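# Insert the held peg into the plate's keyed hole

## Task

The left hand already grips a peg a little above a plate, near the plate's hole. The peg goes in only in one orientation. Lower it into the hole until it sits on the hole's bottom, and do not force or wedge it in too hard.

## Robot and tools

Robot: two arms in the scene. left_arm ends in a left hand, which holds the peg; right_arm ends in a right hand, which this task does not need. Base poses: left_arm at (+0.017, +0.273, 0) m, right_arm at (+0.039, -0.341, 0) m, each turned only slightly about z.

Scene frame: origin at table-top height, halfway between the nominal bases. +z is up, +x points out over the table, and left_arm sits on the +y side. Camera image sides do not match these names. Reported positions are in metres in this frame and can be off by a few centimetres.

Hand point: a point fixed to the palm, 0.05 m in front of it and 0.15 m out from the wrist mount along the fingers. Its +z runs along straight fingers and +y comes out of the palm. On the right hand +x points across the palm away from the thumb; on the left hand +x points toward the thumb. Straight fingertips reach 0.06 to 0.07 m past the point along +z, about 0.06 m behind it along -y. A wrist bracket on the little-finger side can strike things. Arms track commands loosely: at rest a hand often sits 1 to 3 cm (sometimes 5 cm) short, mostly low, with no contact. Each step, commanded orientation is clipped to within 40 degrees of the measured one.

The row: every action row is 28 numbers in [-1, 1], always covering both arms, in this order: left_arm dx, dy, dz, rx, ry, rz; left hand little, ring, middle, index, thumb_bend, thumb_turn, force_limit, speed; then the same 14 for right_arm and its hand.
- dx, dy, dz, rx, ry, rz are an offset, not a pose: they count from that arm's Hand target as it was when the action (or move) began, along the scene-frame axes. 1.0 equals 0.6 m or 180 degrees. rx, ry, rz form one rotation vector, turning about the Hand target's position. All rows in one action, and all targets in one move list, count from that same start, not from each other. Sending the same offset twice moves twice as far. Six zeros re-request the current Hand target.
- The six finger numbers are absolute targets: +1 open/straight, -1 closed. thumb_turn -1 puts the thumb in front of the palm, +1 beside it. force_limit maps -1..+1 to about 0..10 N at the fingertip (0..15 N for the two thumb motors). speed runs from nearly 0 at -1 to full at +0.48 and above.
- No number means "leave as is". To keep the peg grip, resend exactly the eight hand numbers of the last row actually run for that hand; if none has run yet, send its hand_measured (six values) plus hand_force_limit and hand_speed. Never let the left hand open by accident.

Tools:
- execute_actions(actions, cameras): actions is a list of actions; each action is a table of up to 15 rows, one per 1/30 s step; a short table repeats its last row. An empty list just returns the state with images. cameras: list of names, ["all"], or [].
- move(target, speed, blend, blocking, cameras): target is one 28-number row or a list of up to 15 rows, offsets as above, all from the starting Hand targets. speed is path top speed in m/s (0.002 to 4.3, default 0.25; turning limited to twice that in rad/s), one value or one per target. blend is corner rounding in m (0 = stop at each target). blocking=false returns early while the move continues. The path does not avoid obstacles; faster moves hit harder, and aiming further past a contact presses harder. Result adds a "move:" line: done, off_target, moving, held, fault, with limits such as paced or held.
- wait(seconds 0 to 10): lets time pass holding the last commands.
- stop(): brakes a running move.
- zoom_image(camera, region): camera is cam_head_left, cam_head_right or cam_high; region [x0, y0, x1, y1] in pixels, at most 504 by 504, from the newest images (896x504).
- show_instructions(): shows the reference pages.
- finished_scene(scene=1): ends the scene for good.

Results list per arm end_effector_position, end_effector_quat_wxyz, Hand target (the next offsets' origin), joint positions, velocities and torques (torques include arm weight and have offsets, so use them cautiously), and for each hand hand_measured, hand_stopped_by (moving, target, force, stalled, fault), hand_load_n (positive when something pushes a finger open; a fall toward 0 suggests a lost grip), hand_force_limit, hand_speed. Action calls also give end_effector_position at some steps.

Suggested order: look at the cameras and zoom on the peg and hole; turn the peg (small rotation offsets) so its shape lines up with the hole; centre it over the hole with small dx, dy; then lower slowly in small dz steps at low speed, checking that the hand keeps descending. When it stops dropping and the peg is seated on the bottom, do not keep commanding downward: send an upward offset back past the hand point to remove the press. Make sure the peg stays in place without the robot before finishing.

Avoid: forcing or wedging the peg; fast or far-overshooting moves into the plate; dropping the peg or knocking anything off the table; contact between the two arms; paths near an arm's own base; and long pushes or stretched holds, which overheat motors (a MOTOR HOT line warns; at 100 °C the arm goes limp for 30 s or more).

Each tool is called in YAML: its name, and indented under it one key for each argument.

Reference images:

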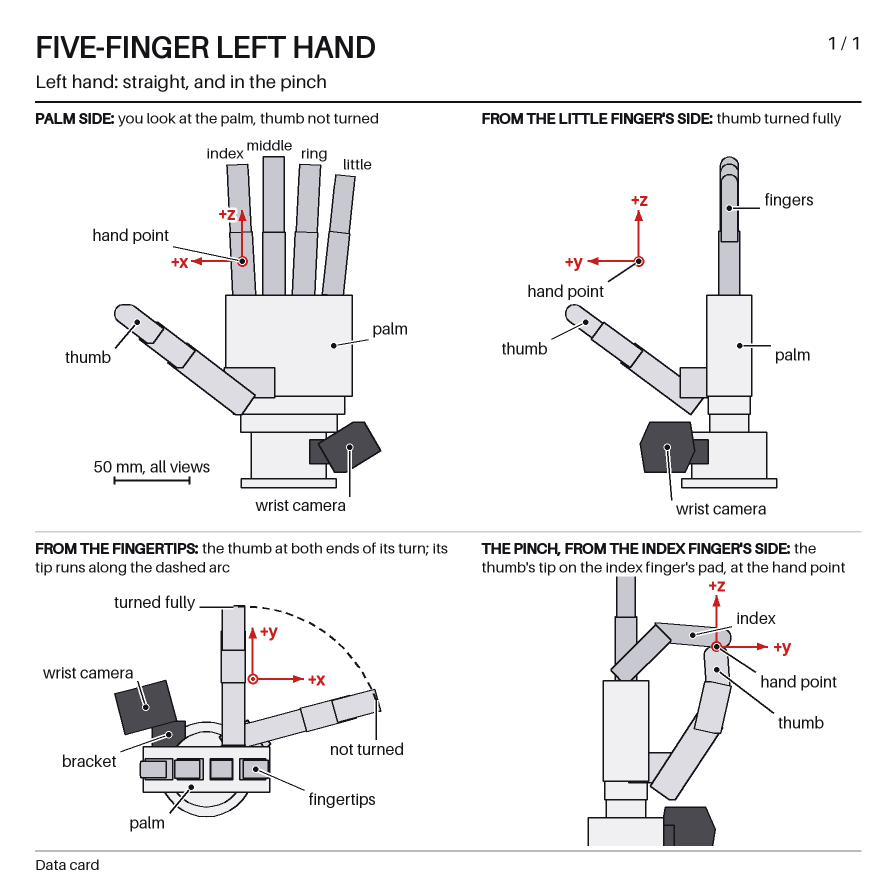

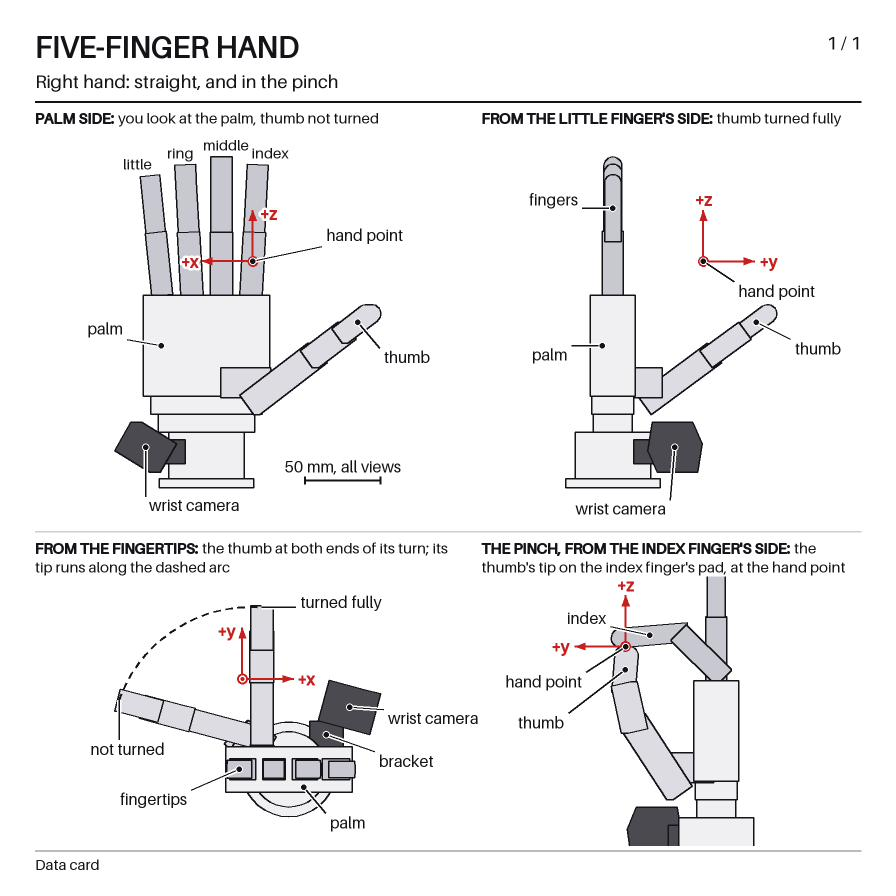

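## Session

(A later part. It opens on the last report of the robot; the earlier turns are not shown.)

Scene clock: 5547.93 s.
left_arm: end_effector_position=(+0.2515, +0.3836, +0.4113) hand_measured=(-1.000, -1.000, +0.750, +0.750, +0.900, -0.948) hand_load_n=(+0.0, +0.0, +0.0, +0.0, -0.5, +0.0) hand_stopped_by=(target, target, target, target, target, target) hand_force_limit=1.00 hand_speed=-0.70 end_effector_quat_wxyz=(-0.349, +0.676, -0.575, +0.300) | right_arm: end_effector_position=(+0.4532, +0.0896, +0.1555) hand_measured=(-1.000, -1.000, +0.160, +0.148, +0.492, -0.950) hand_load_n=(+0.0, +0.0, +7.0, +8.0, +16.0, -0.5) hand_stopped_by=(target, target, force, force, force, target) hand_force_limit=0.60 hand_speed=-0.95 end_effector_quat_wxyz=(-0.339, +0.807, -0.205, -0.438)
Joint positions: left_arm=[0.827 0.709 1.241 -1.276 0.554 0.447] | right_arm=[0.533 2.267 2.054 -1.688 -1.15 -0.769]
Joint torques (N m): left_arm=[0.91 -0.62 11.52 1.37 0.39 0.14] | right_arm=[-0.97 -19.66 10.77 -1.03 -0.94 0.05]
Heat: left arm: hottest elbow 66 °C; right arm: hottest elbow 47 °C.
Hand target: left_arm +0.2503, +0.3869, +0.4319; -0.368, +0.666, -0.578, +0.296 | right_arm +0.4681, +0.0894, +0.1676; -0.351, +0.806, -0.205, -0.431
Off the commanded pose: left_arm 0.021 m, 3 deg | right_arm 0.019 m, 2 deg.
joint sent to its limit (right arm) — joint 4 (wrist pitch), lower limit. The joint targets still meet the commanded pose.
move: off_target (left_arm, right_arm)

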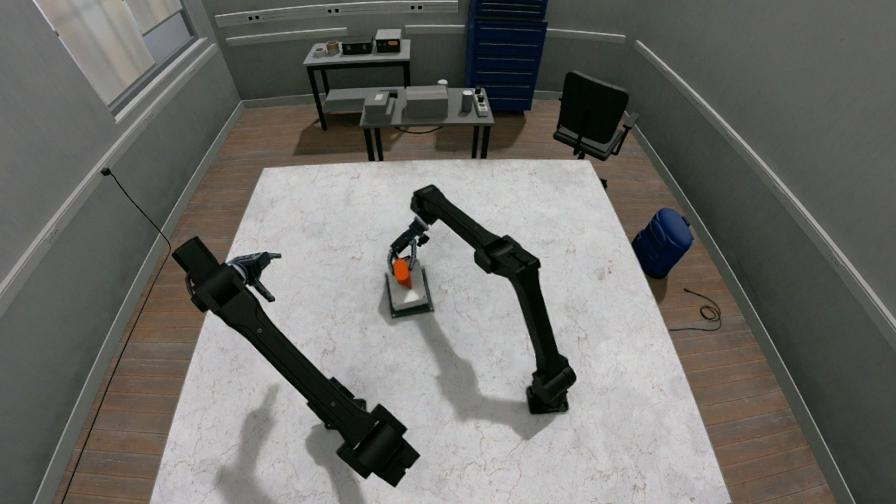

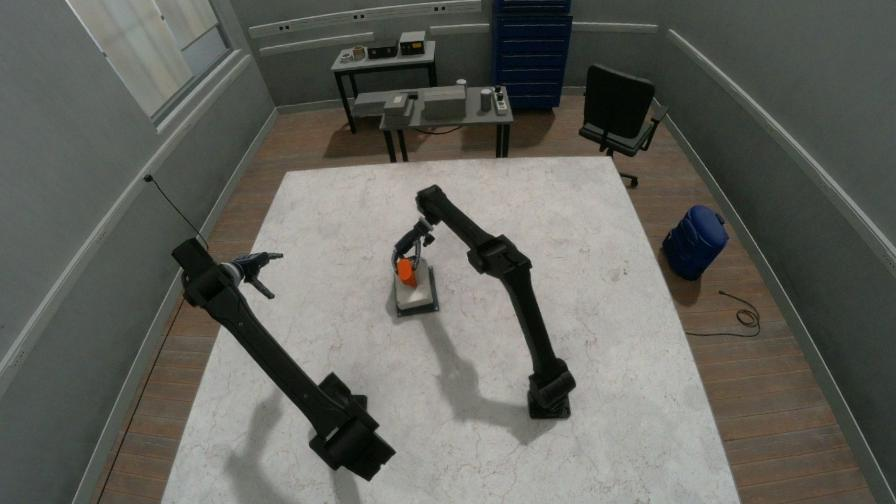

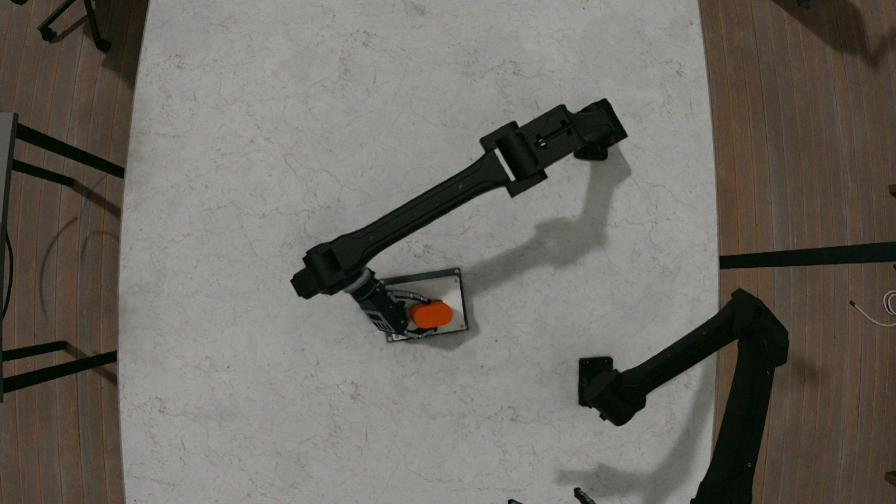

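move:
  target:
    - [0,0,0,0,0,0,-1,-1,0.75,0.75,0.9,-0.948,1.0,-0.7,-0.003,0,-0.012,0,0,0,-1,-1,-0.05,-0.05,0.05,-0.95,0.6,-0.95]
  speed: 0.05
  cameras: ["all"]

zoom_image:
  camera: "cam_head_right"
  region: [396, 256, 424, 296]

zoom_image:
  camera: "cam_head_left"
  region: [392, 256, 420, 296]

zoom_image:
  camera: "cam_high"
  region: [412, 292, 456, 332]

Scene clock: 5553.87 s.
left_arm: end_effector_position=(+0.2515, +0.3836, +0.4113) hand_measured=(-1.000, -1.000, +0.750, +0.750, +0.900, -0.948) hand_load_n=(+0.0, +0.0, +0.0, +0.0, +0.0, +0.0) hand_stopped_by=(target, target, target, target, target, target) hand_force_limit=1.00 hand_speed=-0.70 end_effector_quat_wxyz=(-0.349, +0.676, -0.575, +0.300) | right_arm: end_effector_position=(+0.4533, +0.0896, +0.1537) hand_measured=(-1.000, -1.000, +0.160, +0.148, +0.492, -0.950) hand_load_n=(+0.0, +0.0, +7.0, +7.5, +16.0, -1.0) hand_stopped_by=(target, target, force, force, force, target) hand_force_limit=0.60 hand_speed=-0.95 end_effector_quat_wxyz=(-0.339, +0.807, -0.205, -0.439)
Joint positions: left_arm=[0.827 0.709 1.241 -1.276 0.554 0.447] | right_arm=[0.533 2.27 2.054 -1.688 -1.15 -0.771]
Joint torques (N m): left_arm=[0.91 -0.62 11.51 1.39 0.39 0.14] | right_arm=[-0.85 -19.37 9.76 -0.4 -0.95 0.06]
Heat: left arm: hottest elbow 66 °C; right arm: hottest elbow 47 °C.
Hand target: left_arm +0.2503, +0.3869, +0.4319; -0.368, +0.666, -0.578, +0.296 | right_arm +0.4663, +0.0894, +0.1603; -0.351, +0.806, -0.205, -0.431
Off the commanded pose: left_arm 0.021 m, 3 deg | right_arm 0.015 m, 2 deg.
move: off_target (left_arm, right_arm)

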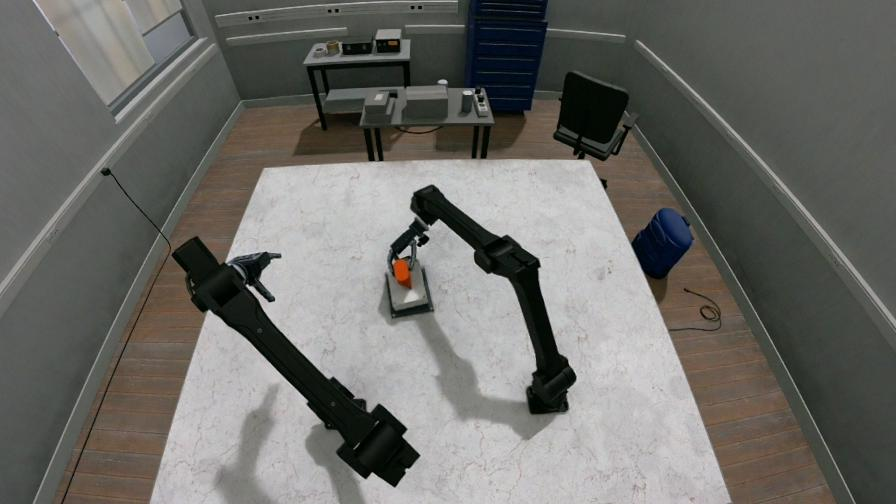

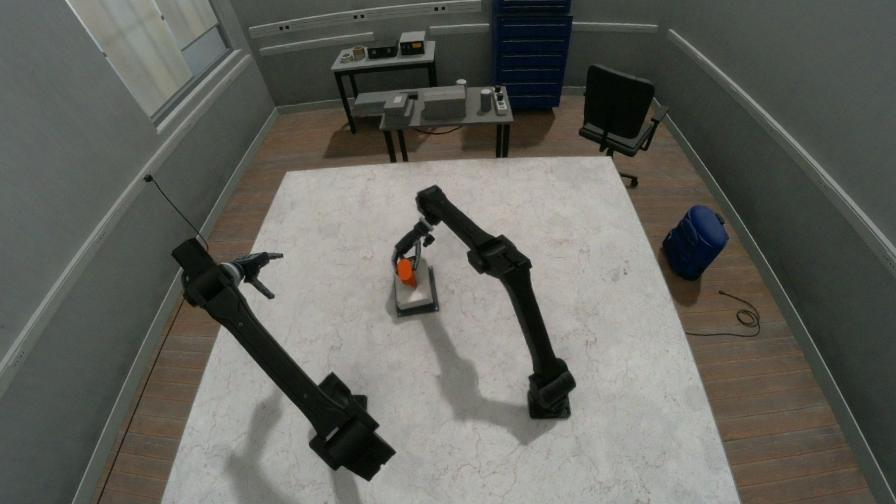

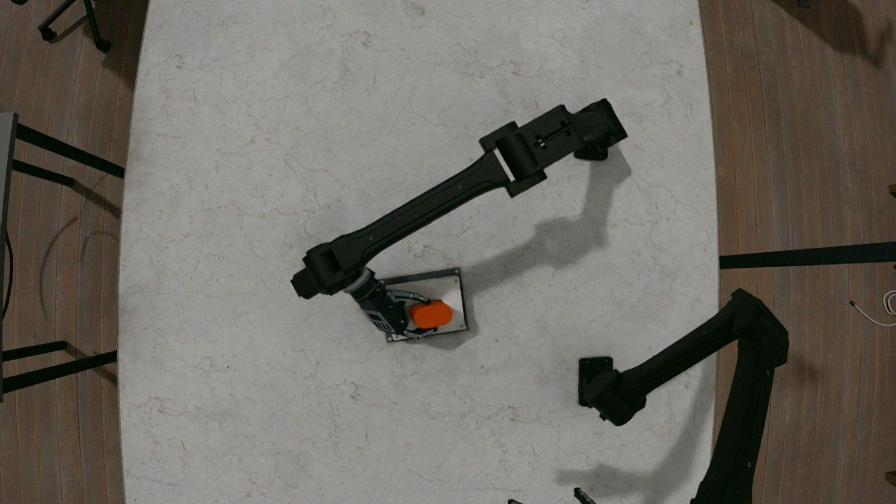

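Scaled by 12.600 from the camera's 896x504 image, which has a finer 1280x720 frame.

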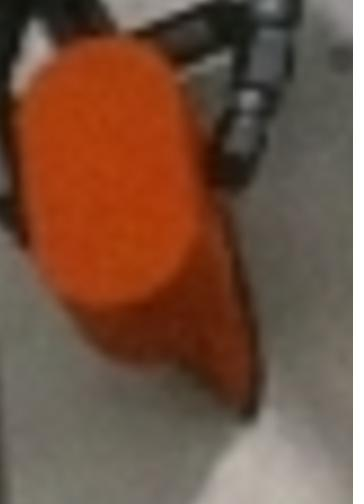

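Scaled by 12.600 from the camera's 896x504 image, which has a finer 1280x720 frame.

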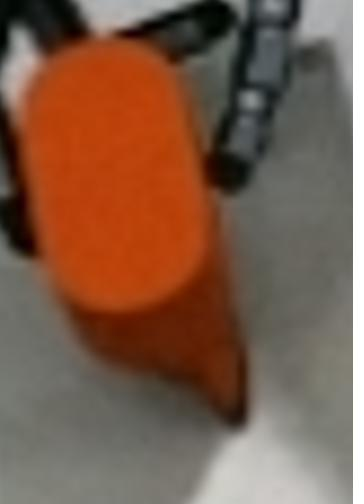

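Scaled by 11.455 from the camera's 896x504 image, which has a finer 1280x720 frame.

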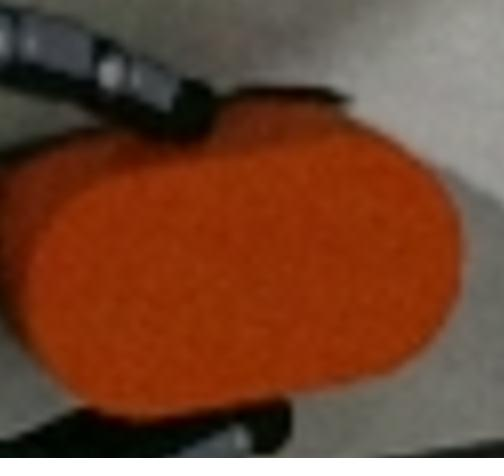

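move:
  target:
    - [0,0,0,0,0,0,-1,-1,0.75,0.75,0.9,-0.948,1.0,-0.7,-0.003,0,-0.012,0,0,0,-1,-1,-0.05,-0.05,0.05,-0.95,0.6,-0.95]
  speed: 0.05
  cameras: ["all"]

zoom_image:
  camera: "cam_head_right"
  region: [396, 256, 424, 296]

zoom_image:
  camera: "cam_head_left"
  region: [392, 256, 420, 296]

zoom_image:
  camera: "cam_high"
  region: [412, 292, 456, 332]

Scene clock: 5558.80 s.
left_arm: end_effector_position=(+0.2515, +0.3836, +0.4113) hand_measured=(-1.000, -1.000, +0.750, +0.750, +0.900, -0.948) hand_load_n=(+0.0, +0.0, +0.0, +0.0, +0.0, +0.0) hand_stopped_by=(target, target, target, target, target, target) hand_force_limit=1.00 hand_speed=-0.70 end_effector_quat_wxyz=(-0.349, +0.676, -0.575, +0.300) | right_arm: end_effector_position=(+0.4552, +0.0907, +0.1517) hand_measured=(-1.000, -1.000, +0.160, +0.148, +0.492, -0.950) hand_load_n=(+0.0, +0.0, +7.0, +7.5, +16.0, -0.5) hand_stopped_by=(target, target, force, force, force, target) hand_force_limit=0.60 hand_speed=-0.95 end_effector_quat_wxyz=(-0.343, +0.808, -0.201, -0.434)
Joint positions: left_arm=[0.827 0.709 1.241 -1.276 0.554 0.447] | right_arm=[0.533 2.271 2.054 -1.673 -1.15 -0.772]
Joint torques (N m): left_arm=[0.91 -0.62 11.52 1.39 0.39 0.14] | right_arm=[-0.79 -19.66 8.53 -0.02 -0.97 0.07]
Heat: left arm: hottest elbow 66 °C; right arm: hottest elbow 47 °C.
Hand target: left_arm +0.2503, +0.3869, +0.4319; -0.368, +0.666, -0.578, +0.296 | right_arm +0.4645, +0.0894, +0.1530; -0.351, +0.806, -0.205, -0.431
Off the commanded pose: left_arm 0.021 m, 3 deg | right_arm 0.010 m, 1 deg.
move: off_target (left_arm)

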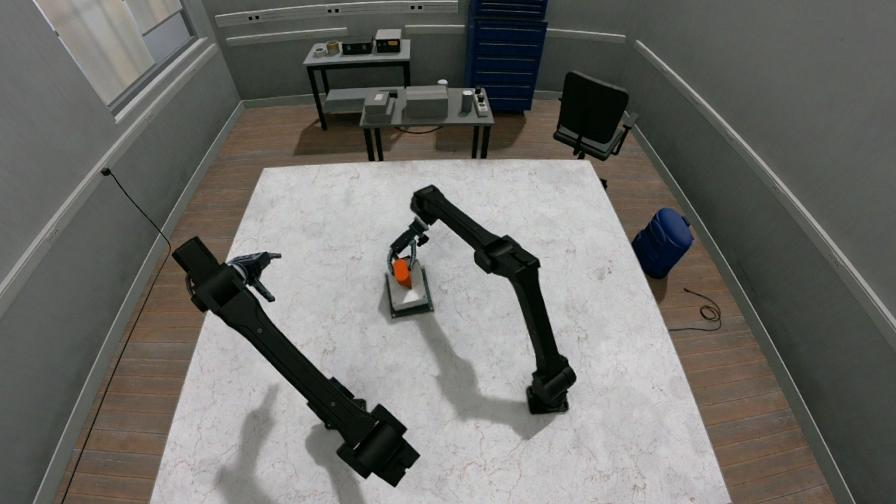

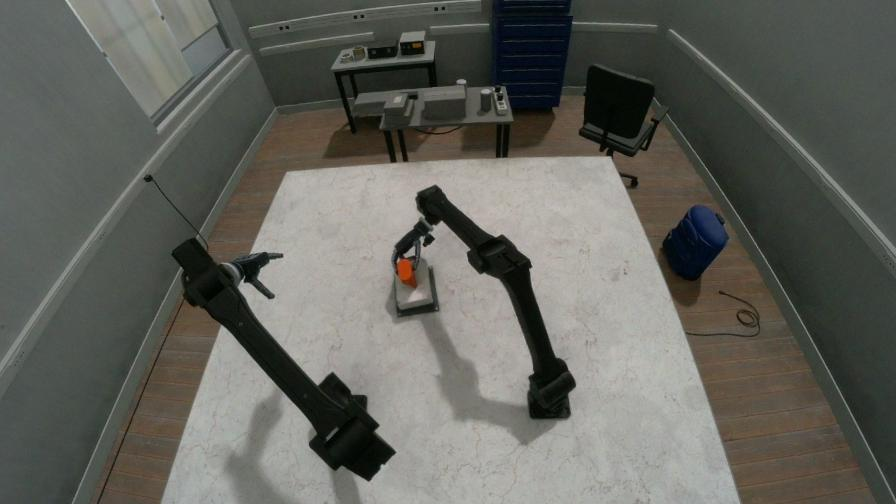

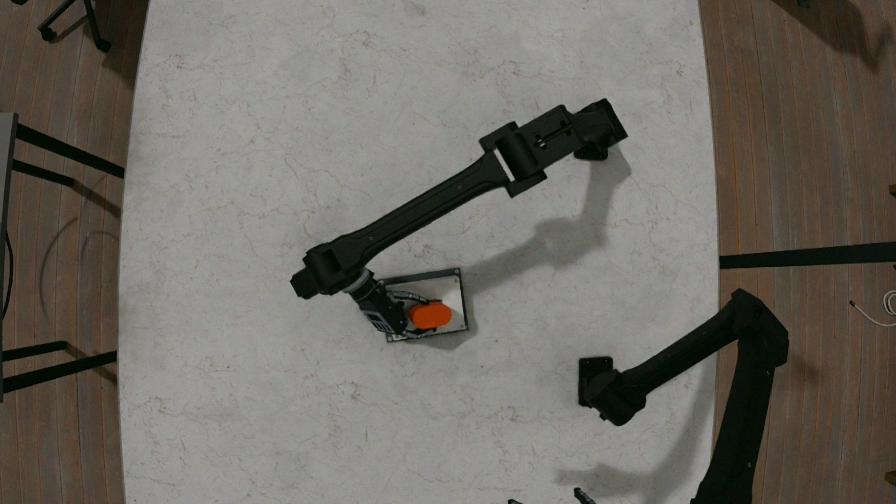

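Scaled by 12.600 from the camera's 896x504 image, which has a finer 1280x720 frame.

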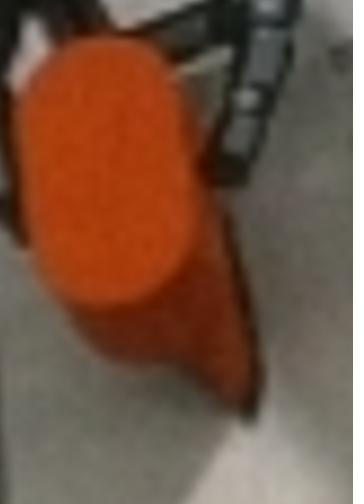

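Scaled by 12.600 from the camera's 896x504 image, which has a finer 1280x720 frame.

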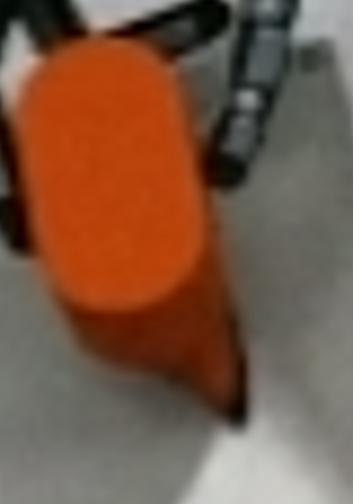

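Scaled by 11.455 from the camera's 896x504 image, which has a finer 1280x720 frame.

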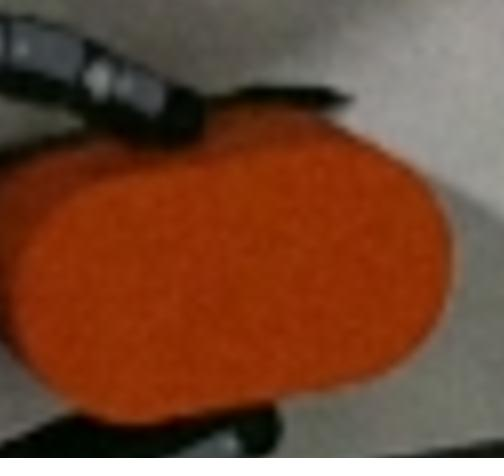

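move:
  target:
    - [0,0,0,0,0,0,-1,-1,0.75,0.75,0.9,-0.948,1.0,-0.7,-0.016,-0.001,-0.008,0,0,0,-1,-1,-0.05,-0.05,0.05,-0.95,0.6,-0.95]
  speed: 0.05
  cameras: ["all"]

zoom_image:
  camera: "cam_head_right"
  region: [396, 256, 424, 296]

zoom_image:
  camera: "cam_head_left"
  region: [392, 256, 420, 296]

zoom_image:
  camera: "cam_high"
  region: [412, 292, 456, 332]

Scene clock: 5565.10 s.
left_arm: end_effector_position=(+0.2515, +0.3836, +0.4113) hand_measured=(-1.000, -1.000, +0.750, +0.750, +0.900, -0.948) hand_load_n=(+0.0, +0.0, +0.0, +0.0, +0.0, +0.0) hand_stopped_by=(target, target, target, target, target, target) hand_force_limit=1.00 hand_speed=-0.70 end_effector_quat_wxyz=(-0.349, +0.676, -0.575, +0.300) | right_arm: end_effector_position=(+0.4532, +0.0914, +0.1432) hand_measured=(-1.000, -1.000, +0.160, +0.148, +0.492, -0.950) hand_load_n=(+0.0, +0.0, +7.0, +8.0, +15.0, +0.0) hand_stopped_by=(target, target, force, force, force, target) hand_force_limit=0.60 hand_speed=-0.95 end_effector_quat_wxyz=(-0.347, +0.803, -0.207, -0.439)
Joint positions: left_arm=[0.827 0.709 1.241 -1.276 0.554 0.447] | right_arm=[0.532 2.27 2.022 -1.637 -1.166 -0.757]
Joint torques (N m): left_arm=[0.91 -0.62 11.52 1.37 0.39 0.14] | right_arm=[-0.21 -21.71 6.49 0.32 -0.48 0.07]
Heat: left arm: hottest elbow 66 °C; right arm: hottest elbow 46 °C.
Hand target: left_arm +0.2503, +0.3869, +0.4319; -0.368, +0.666, -0.578, +0.296 | right_arm +0.4549, +0.0888, +0.1482; -0.351, +0.806, -0.205, -0.431
Off the commanded pose: left_arm 0.021 m, 3 deg | right_arm 0.006 m, 1 deg.
move: off_target (left_arm)

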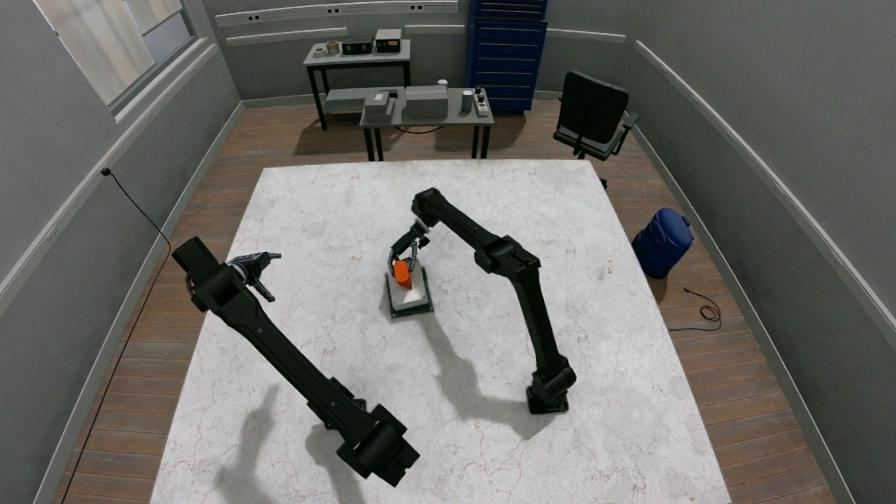

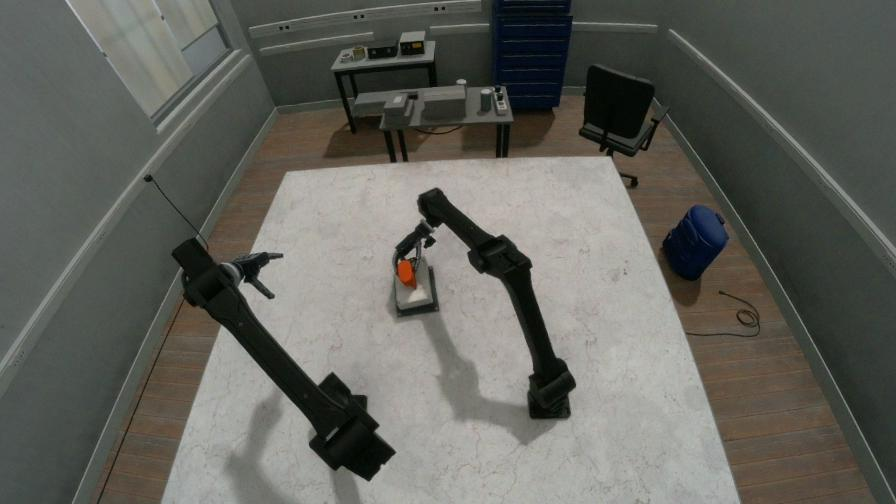

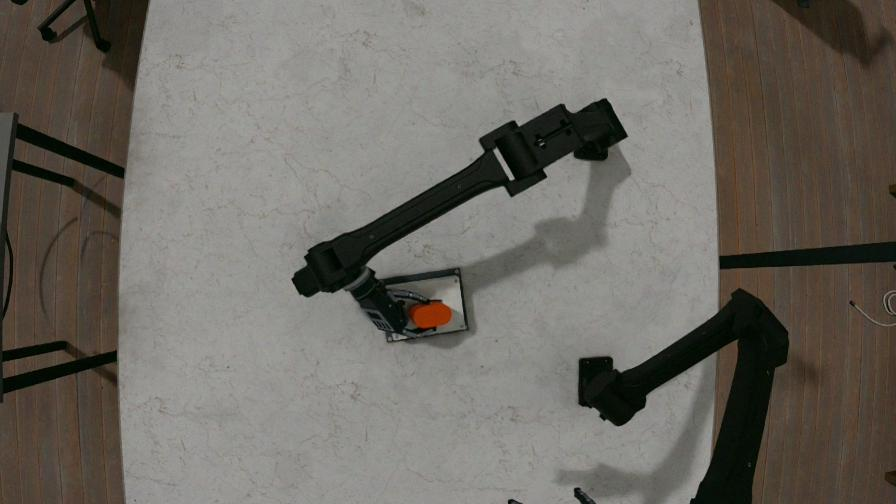

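Scaled by 12.600 from the camera's 896x504 image, which has a finer 1280x720 frame.

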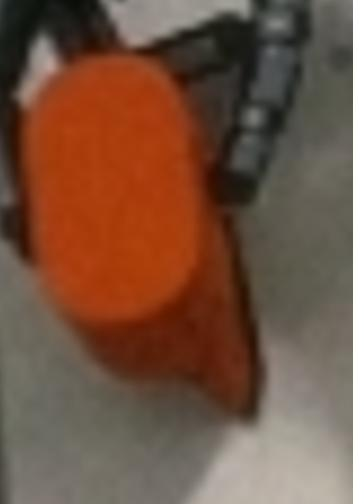

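Scaled by 12.600 from the camera's 896x504 image, which has a finer 1280x720 frame.

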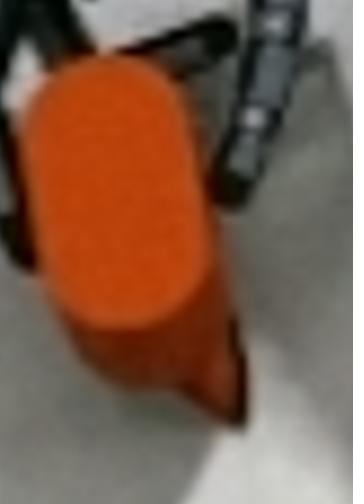

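Scaled by 11.455 from the camera's 896x504 image, which has a finer 1280x720 frame.

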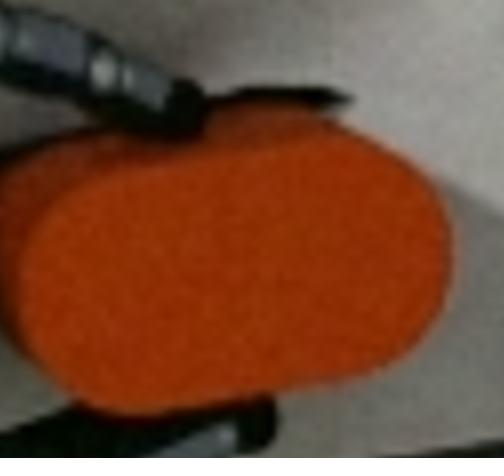

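execute_actions:
  actions:
    - [[0,0,0,0,0,0,-1,-1,0.75,0.75,0.9,-0.948,1.0,-0.7,-0.006,-0.003,0.006,0,0,0,-1,-1,-0.05,-0.05,0.05,-0.95,0.6,-0.95]]
  cameras: ["all"]

zoom_image:
  camera: "cam_high"
  region: [428, 292, 452, 312]

zoom_image:
  camera: "cam_head_left"
  region: [396, 272, 416, 294]

zoom_image:
  camera: "cam_high"
  region: [412, 292, 456, 332]

Scene clock: 5576.80 s.
left_arm: end_effector_position=(+0.2515, +0.3836, +0.4113) hand_measured=(-1.000, -1.000, +0.750, +0.750, +0.900, -0.948) hand_load_n=(+0.0, +0.0, +0.0, +0.0, +0.0, +0.0) hand_stopped_by=(target, target, target, target, target, target) hand_force_limit=1.00 hand_speed=-0.70 end_effector_quat_wxyz=(-0.349, +0.676, -0.575, +0.300) | right_arm: end_effector_position=(+0.4517, +0.0904, +0.1437) hand_measured=(-1.000, -1.000, +0.160, +0.148, +0.492, -0.950) hand_load_n=(+0.0, +0.0, +7.0, +8.0, +15.0, +0.0) hand_stopped_by=(target, target, force, force, force, target) hand_force_limit=0.60 hand_speed=-0.95 end_effector_quat_wxyz=(-0.349, +0.803, -0.205, -0.437)
Joint positions: left_arm=[0.827 0.709 1.241 -1.276 0.554 0.447] | right_arm=[0.532 2.26 2.007 -1.625 -1.166 -0.756]
Joint torques (N m): left_arm=[0.91 -0.62 11.52 1.39 0.39 0.14] | right_arm=[-0.09 -22.01 6.41 -0.06 -0.45 0.08]
Heat: left arm: hottest elbow 66 °C; right arm: hottest elbow 46 °C.
Hand target: left_arm +0.2503, +0.3869, +0.4319; -0.368, +0.666, -0.578, +0.296 | right_arm +0.4512, +0.0870, +0.1519; -0.351, +0.806, -0.205, -0.431
Off the commanded pose: left_arm 0.021 m, 3 deg | right_arm 0.009 m, 1 deg.
Step readings (end_effector_position of left_arm | right_arm):
0: (+0.2515, +0.3836, +0.4113) | (+0.4533, +0.0915, +0.1432)
1: (+0.2515, +0.3836, +0.4113) | (+0.4533, +0.0915, +0.1434)
2: (+0.2515, +0.3836, +0.4113) | (+0.4529, +0.0913, +0.1435)
4: (+0.2515, +0.3836, +0.4113) | (+0.4526, +0.0909, +0.1436)
8: (+0.2515, +0.3836, +0.4113) | (+0.4519, +0.0905, +0.1436)
15: (+0.2515, +0.3836, +0.4113) | (+0.4517, +0.0904, +0.1436)

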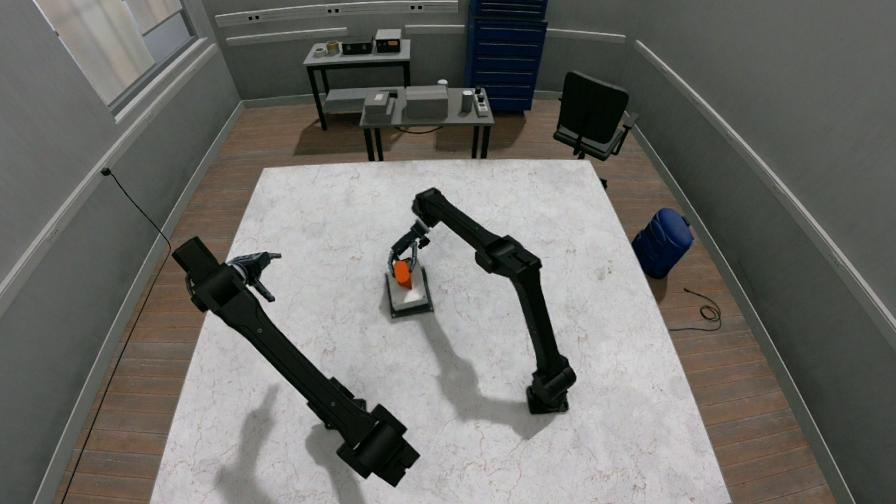

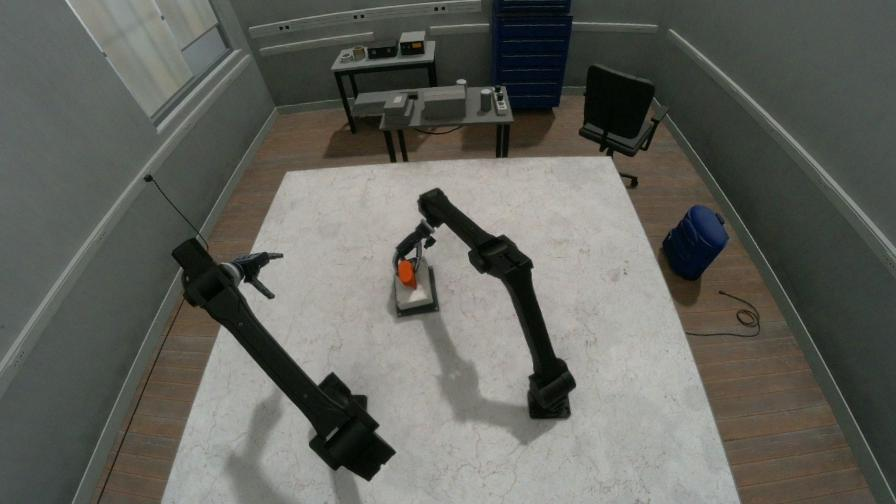

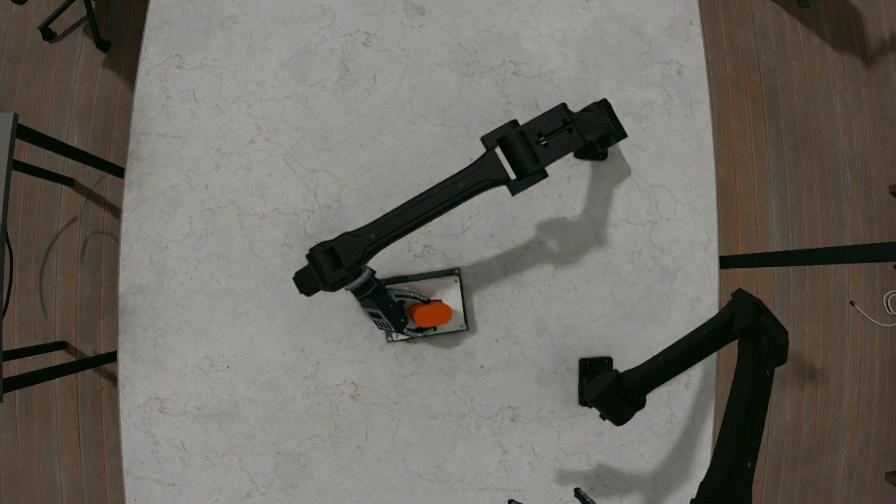

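Scaled by 21.000 from the camera's 896x504 image, which has a finer 1280x720 frame.

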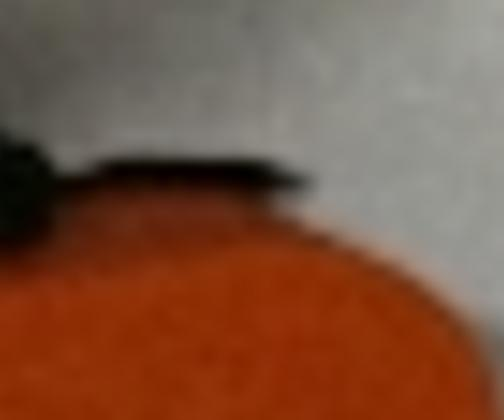

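Scaled by 22.909 from the camera's 896x504 image, which has a finer 1280x720 frame.

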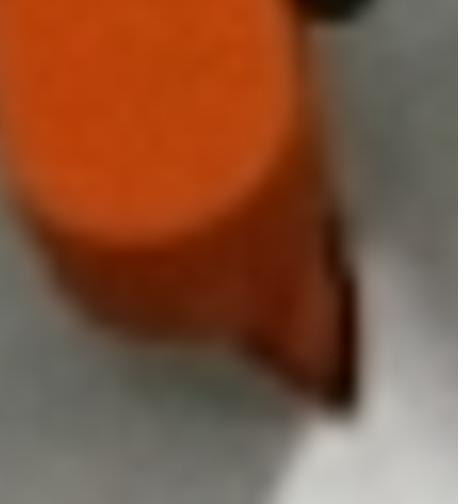

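Scaled by 11.455 from the camera's 896x504 image, which has a finer 1280x720 frame.

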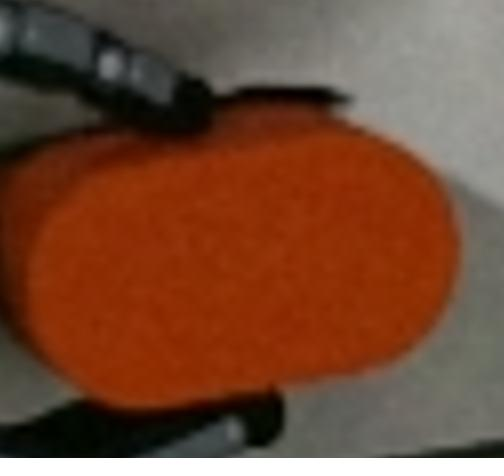

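execute_actions:
  actions:
    - [[0,0,0,0,0,0,-1,-1,0.75,0.75,0.9,-0.948,1.0,-0.7,0.002,-0.006,0.008,0,0,0,-1,-1,-0.05,-0.05,0.05,-0.95,0.6,-0.95]]
  cameras: ["all"]

zoom_image:
  camera: "cam_high"
  region: [428, 292, 452, 312]

zoom_image:
  camera: "cam_head_left"
  region: [396, 272, 416, 294]

zoom_image:
  camera: "cam_high"
  region: [412, 292, 456, 332]

Scene clock: 5589.10 s.
left_arm: end_effector_position=(+0.2515, +0.3836, +0.4113) hand_measured=(-1.000, -1.000, +0.750, +0.750, +0.900, -0.948) hand_load_n=(+0.0, +0.0, +0.0, +0.0, +0.0, +0.0) hand_stopped_by=(target, target, target, target, target, target) hand_force_limit=1.00 hand_speed=-0.70 end_effector_quat_wxyz=(-0.349, +0.676, -0.575, +0.300) | right_arm: end_effector_position=(+0.4519, +0.0902, +0.1437) hand_measured=(-1.000, -1.000, +0.160, +0.148, +0.492, -0.950) hand_load_n=(+0.0, +0.0, +7.5, +8.5, +15.0, -1.0) hand_stopped_by=(target, target, force, force, force, target) hand_force_limit=0.60 hand_speed=-0.95 end_effector_quat_wxyz=(-0.349, +0.803, -0.205, -0.437)
Joint positions: left_arm=[0.827 0.709 1.241 -1.276 0.554 0.447] | right_arm=[0.531 2.26 2.007 -1.625 -1.166 -0.756]
Joint torques (N m): left_arm=[0.91 -0.56 11.52 1.37 0.39 0.14] | right_arm=[-0.56 -22.3 6.86 -0.96 -0.39 -0.04]
Heat: left arm: hottest elbow 66 °C; right arm: hottest elbow 46 °C.
Hand target: left_arm +0.2503, +0.3869, +0.4319; -0.368, +0.666, -0.578, +0.296 | right_arm +0.4524, +0.0834, +0.1566; -0.351, +0.806, -0.205, -0.431
Off the commanded pose: left_arm 0.021 m, 3 deg | right_arm 0.015 m, 1 deg.
Step readings (end_effector_position of left_arm | right_arm):
0: (+0.2515, +0.3836, +0.4113) | (+0.4517, +0.0904, +0.1437)
1: (+0.2515, +0.3836, +0.4113) | (+0.4517, +0.0904, +0.1437)
2: (+0.2515, +0.3836, +0.4113) | (+0.4517, +0.0904, +0.1437)
4: (+0.2515, +0.3836, +0.4113) | (+0.4519, +0.0902, +0.1437)
8: (+0.2515, +0.3836, +0.4113) | (+0.4519, +0.0902, +0.1437)
15: (+0.2515, +0.3836, +0.4113) | (+0.4519, +0.0902, +0.1437)

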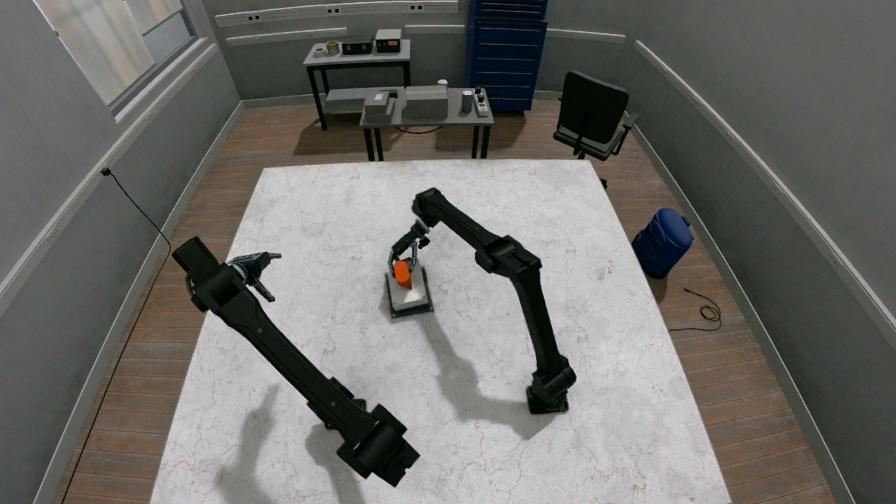

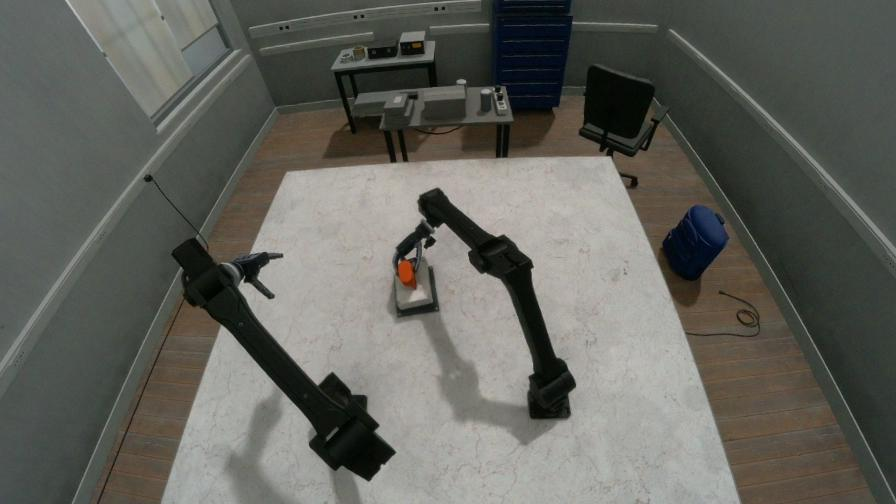

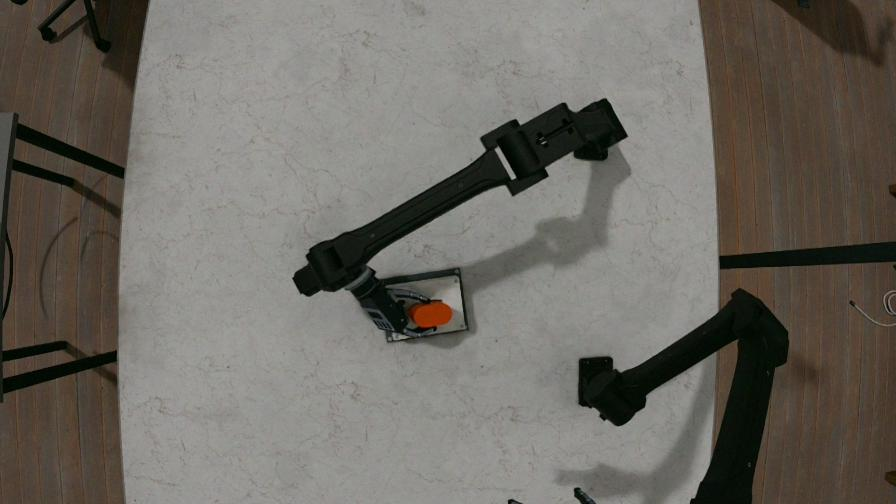

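Scaled by 21.000 from the camera's 896x504 image, which has a finer 1280x720 frame.

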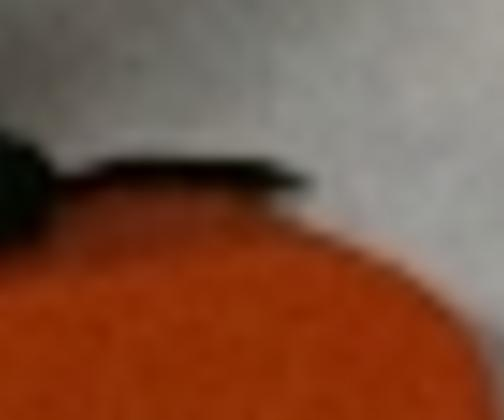

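Scaled by 22.909 from the camera's 896x504 image, which has a finer 1280x720 frame.

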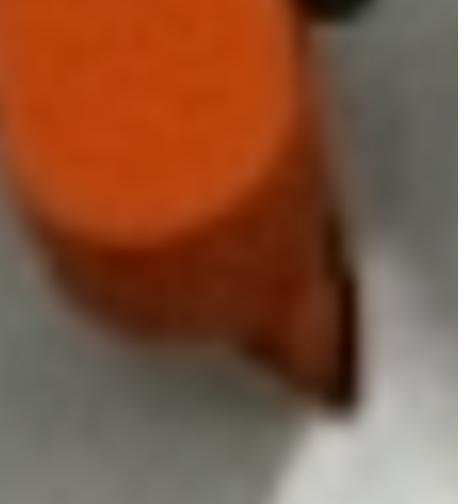

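Scaled by 11.455 from the camera's 896x504 image, which has a finer 1280x720 frame.

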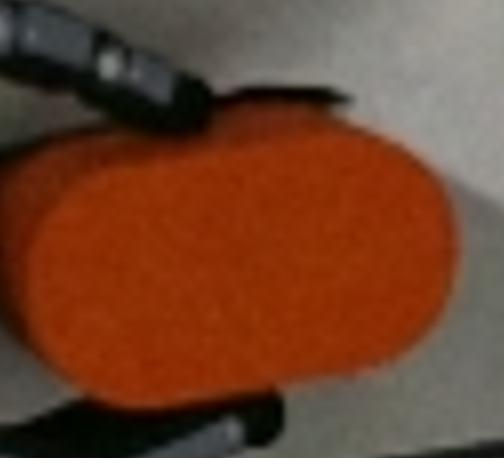

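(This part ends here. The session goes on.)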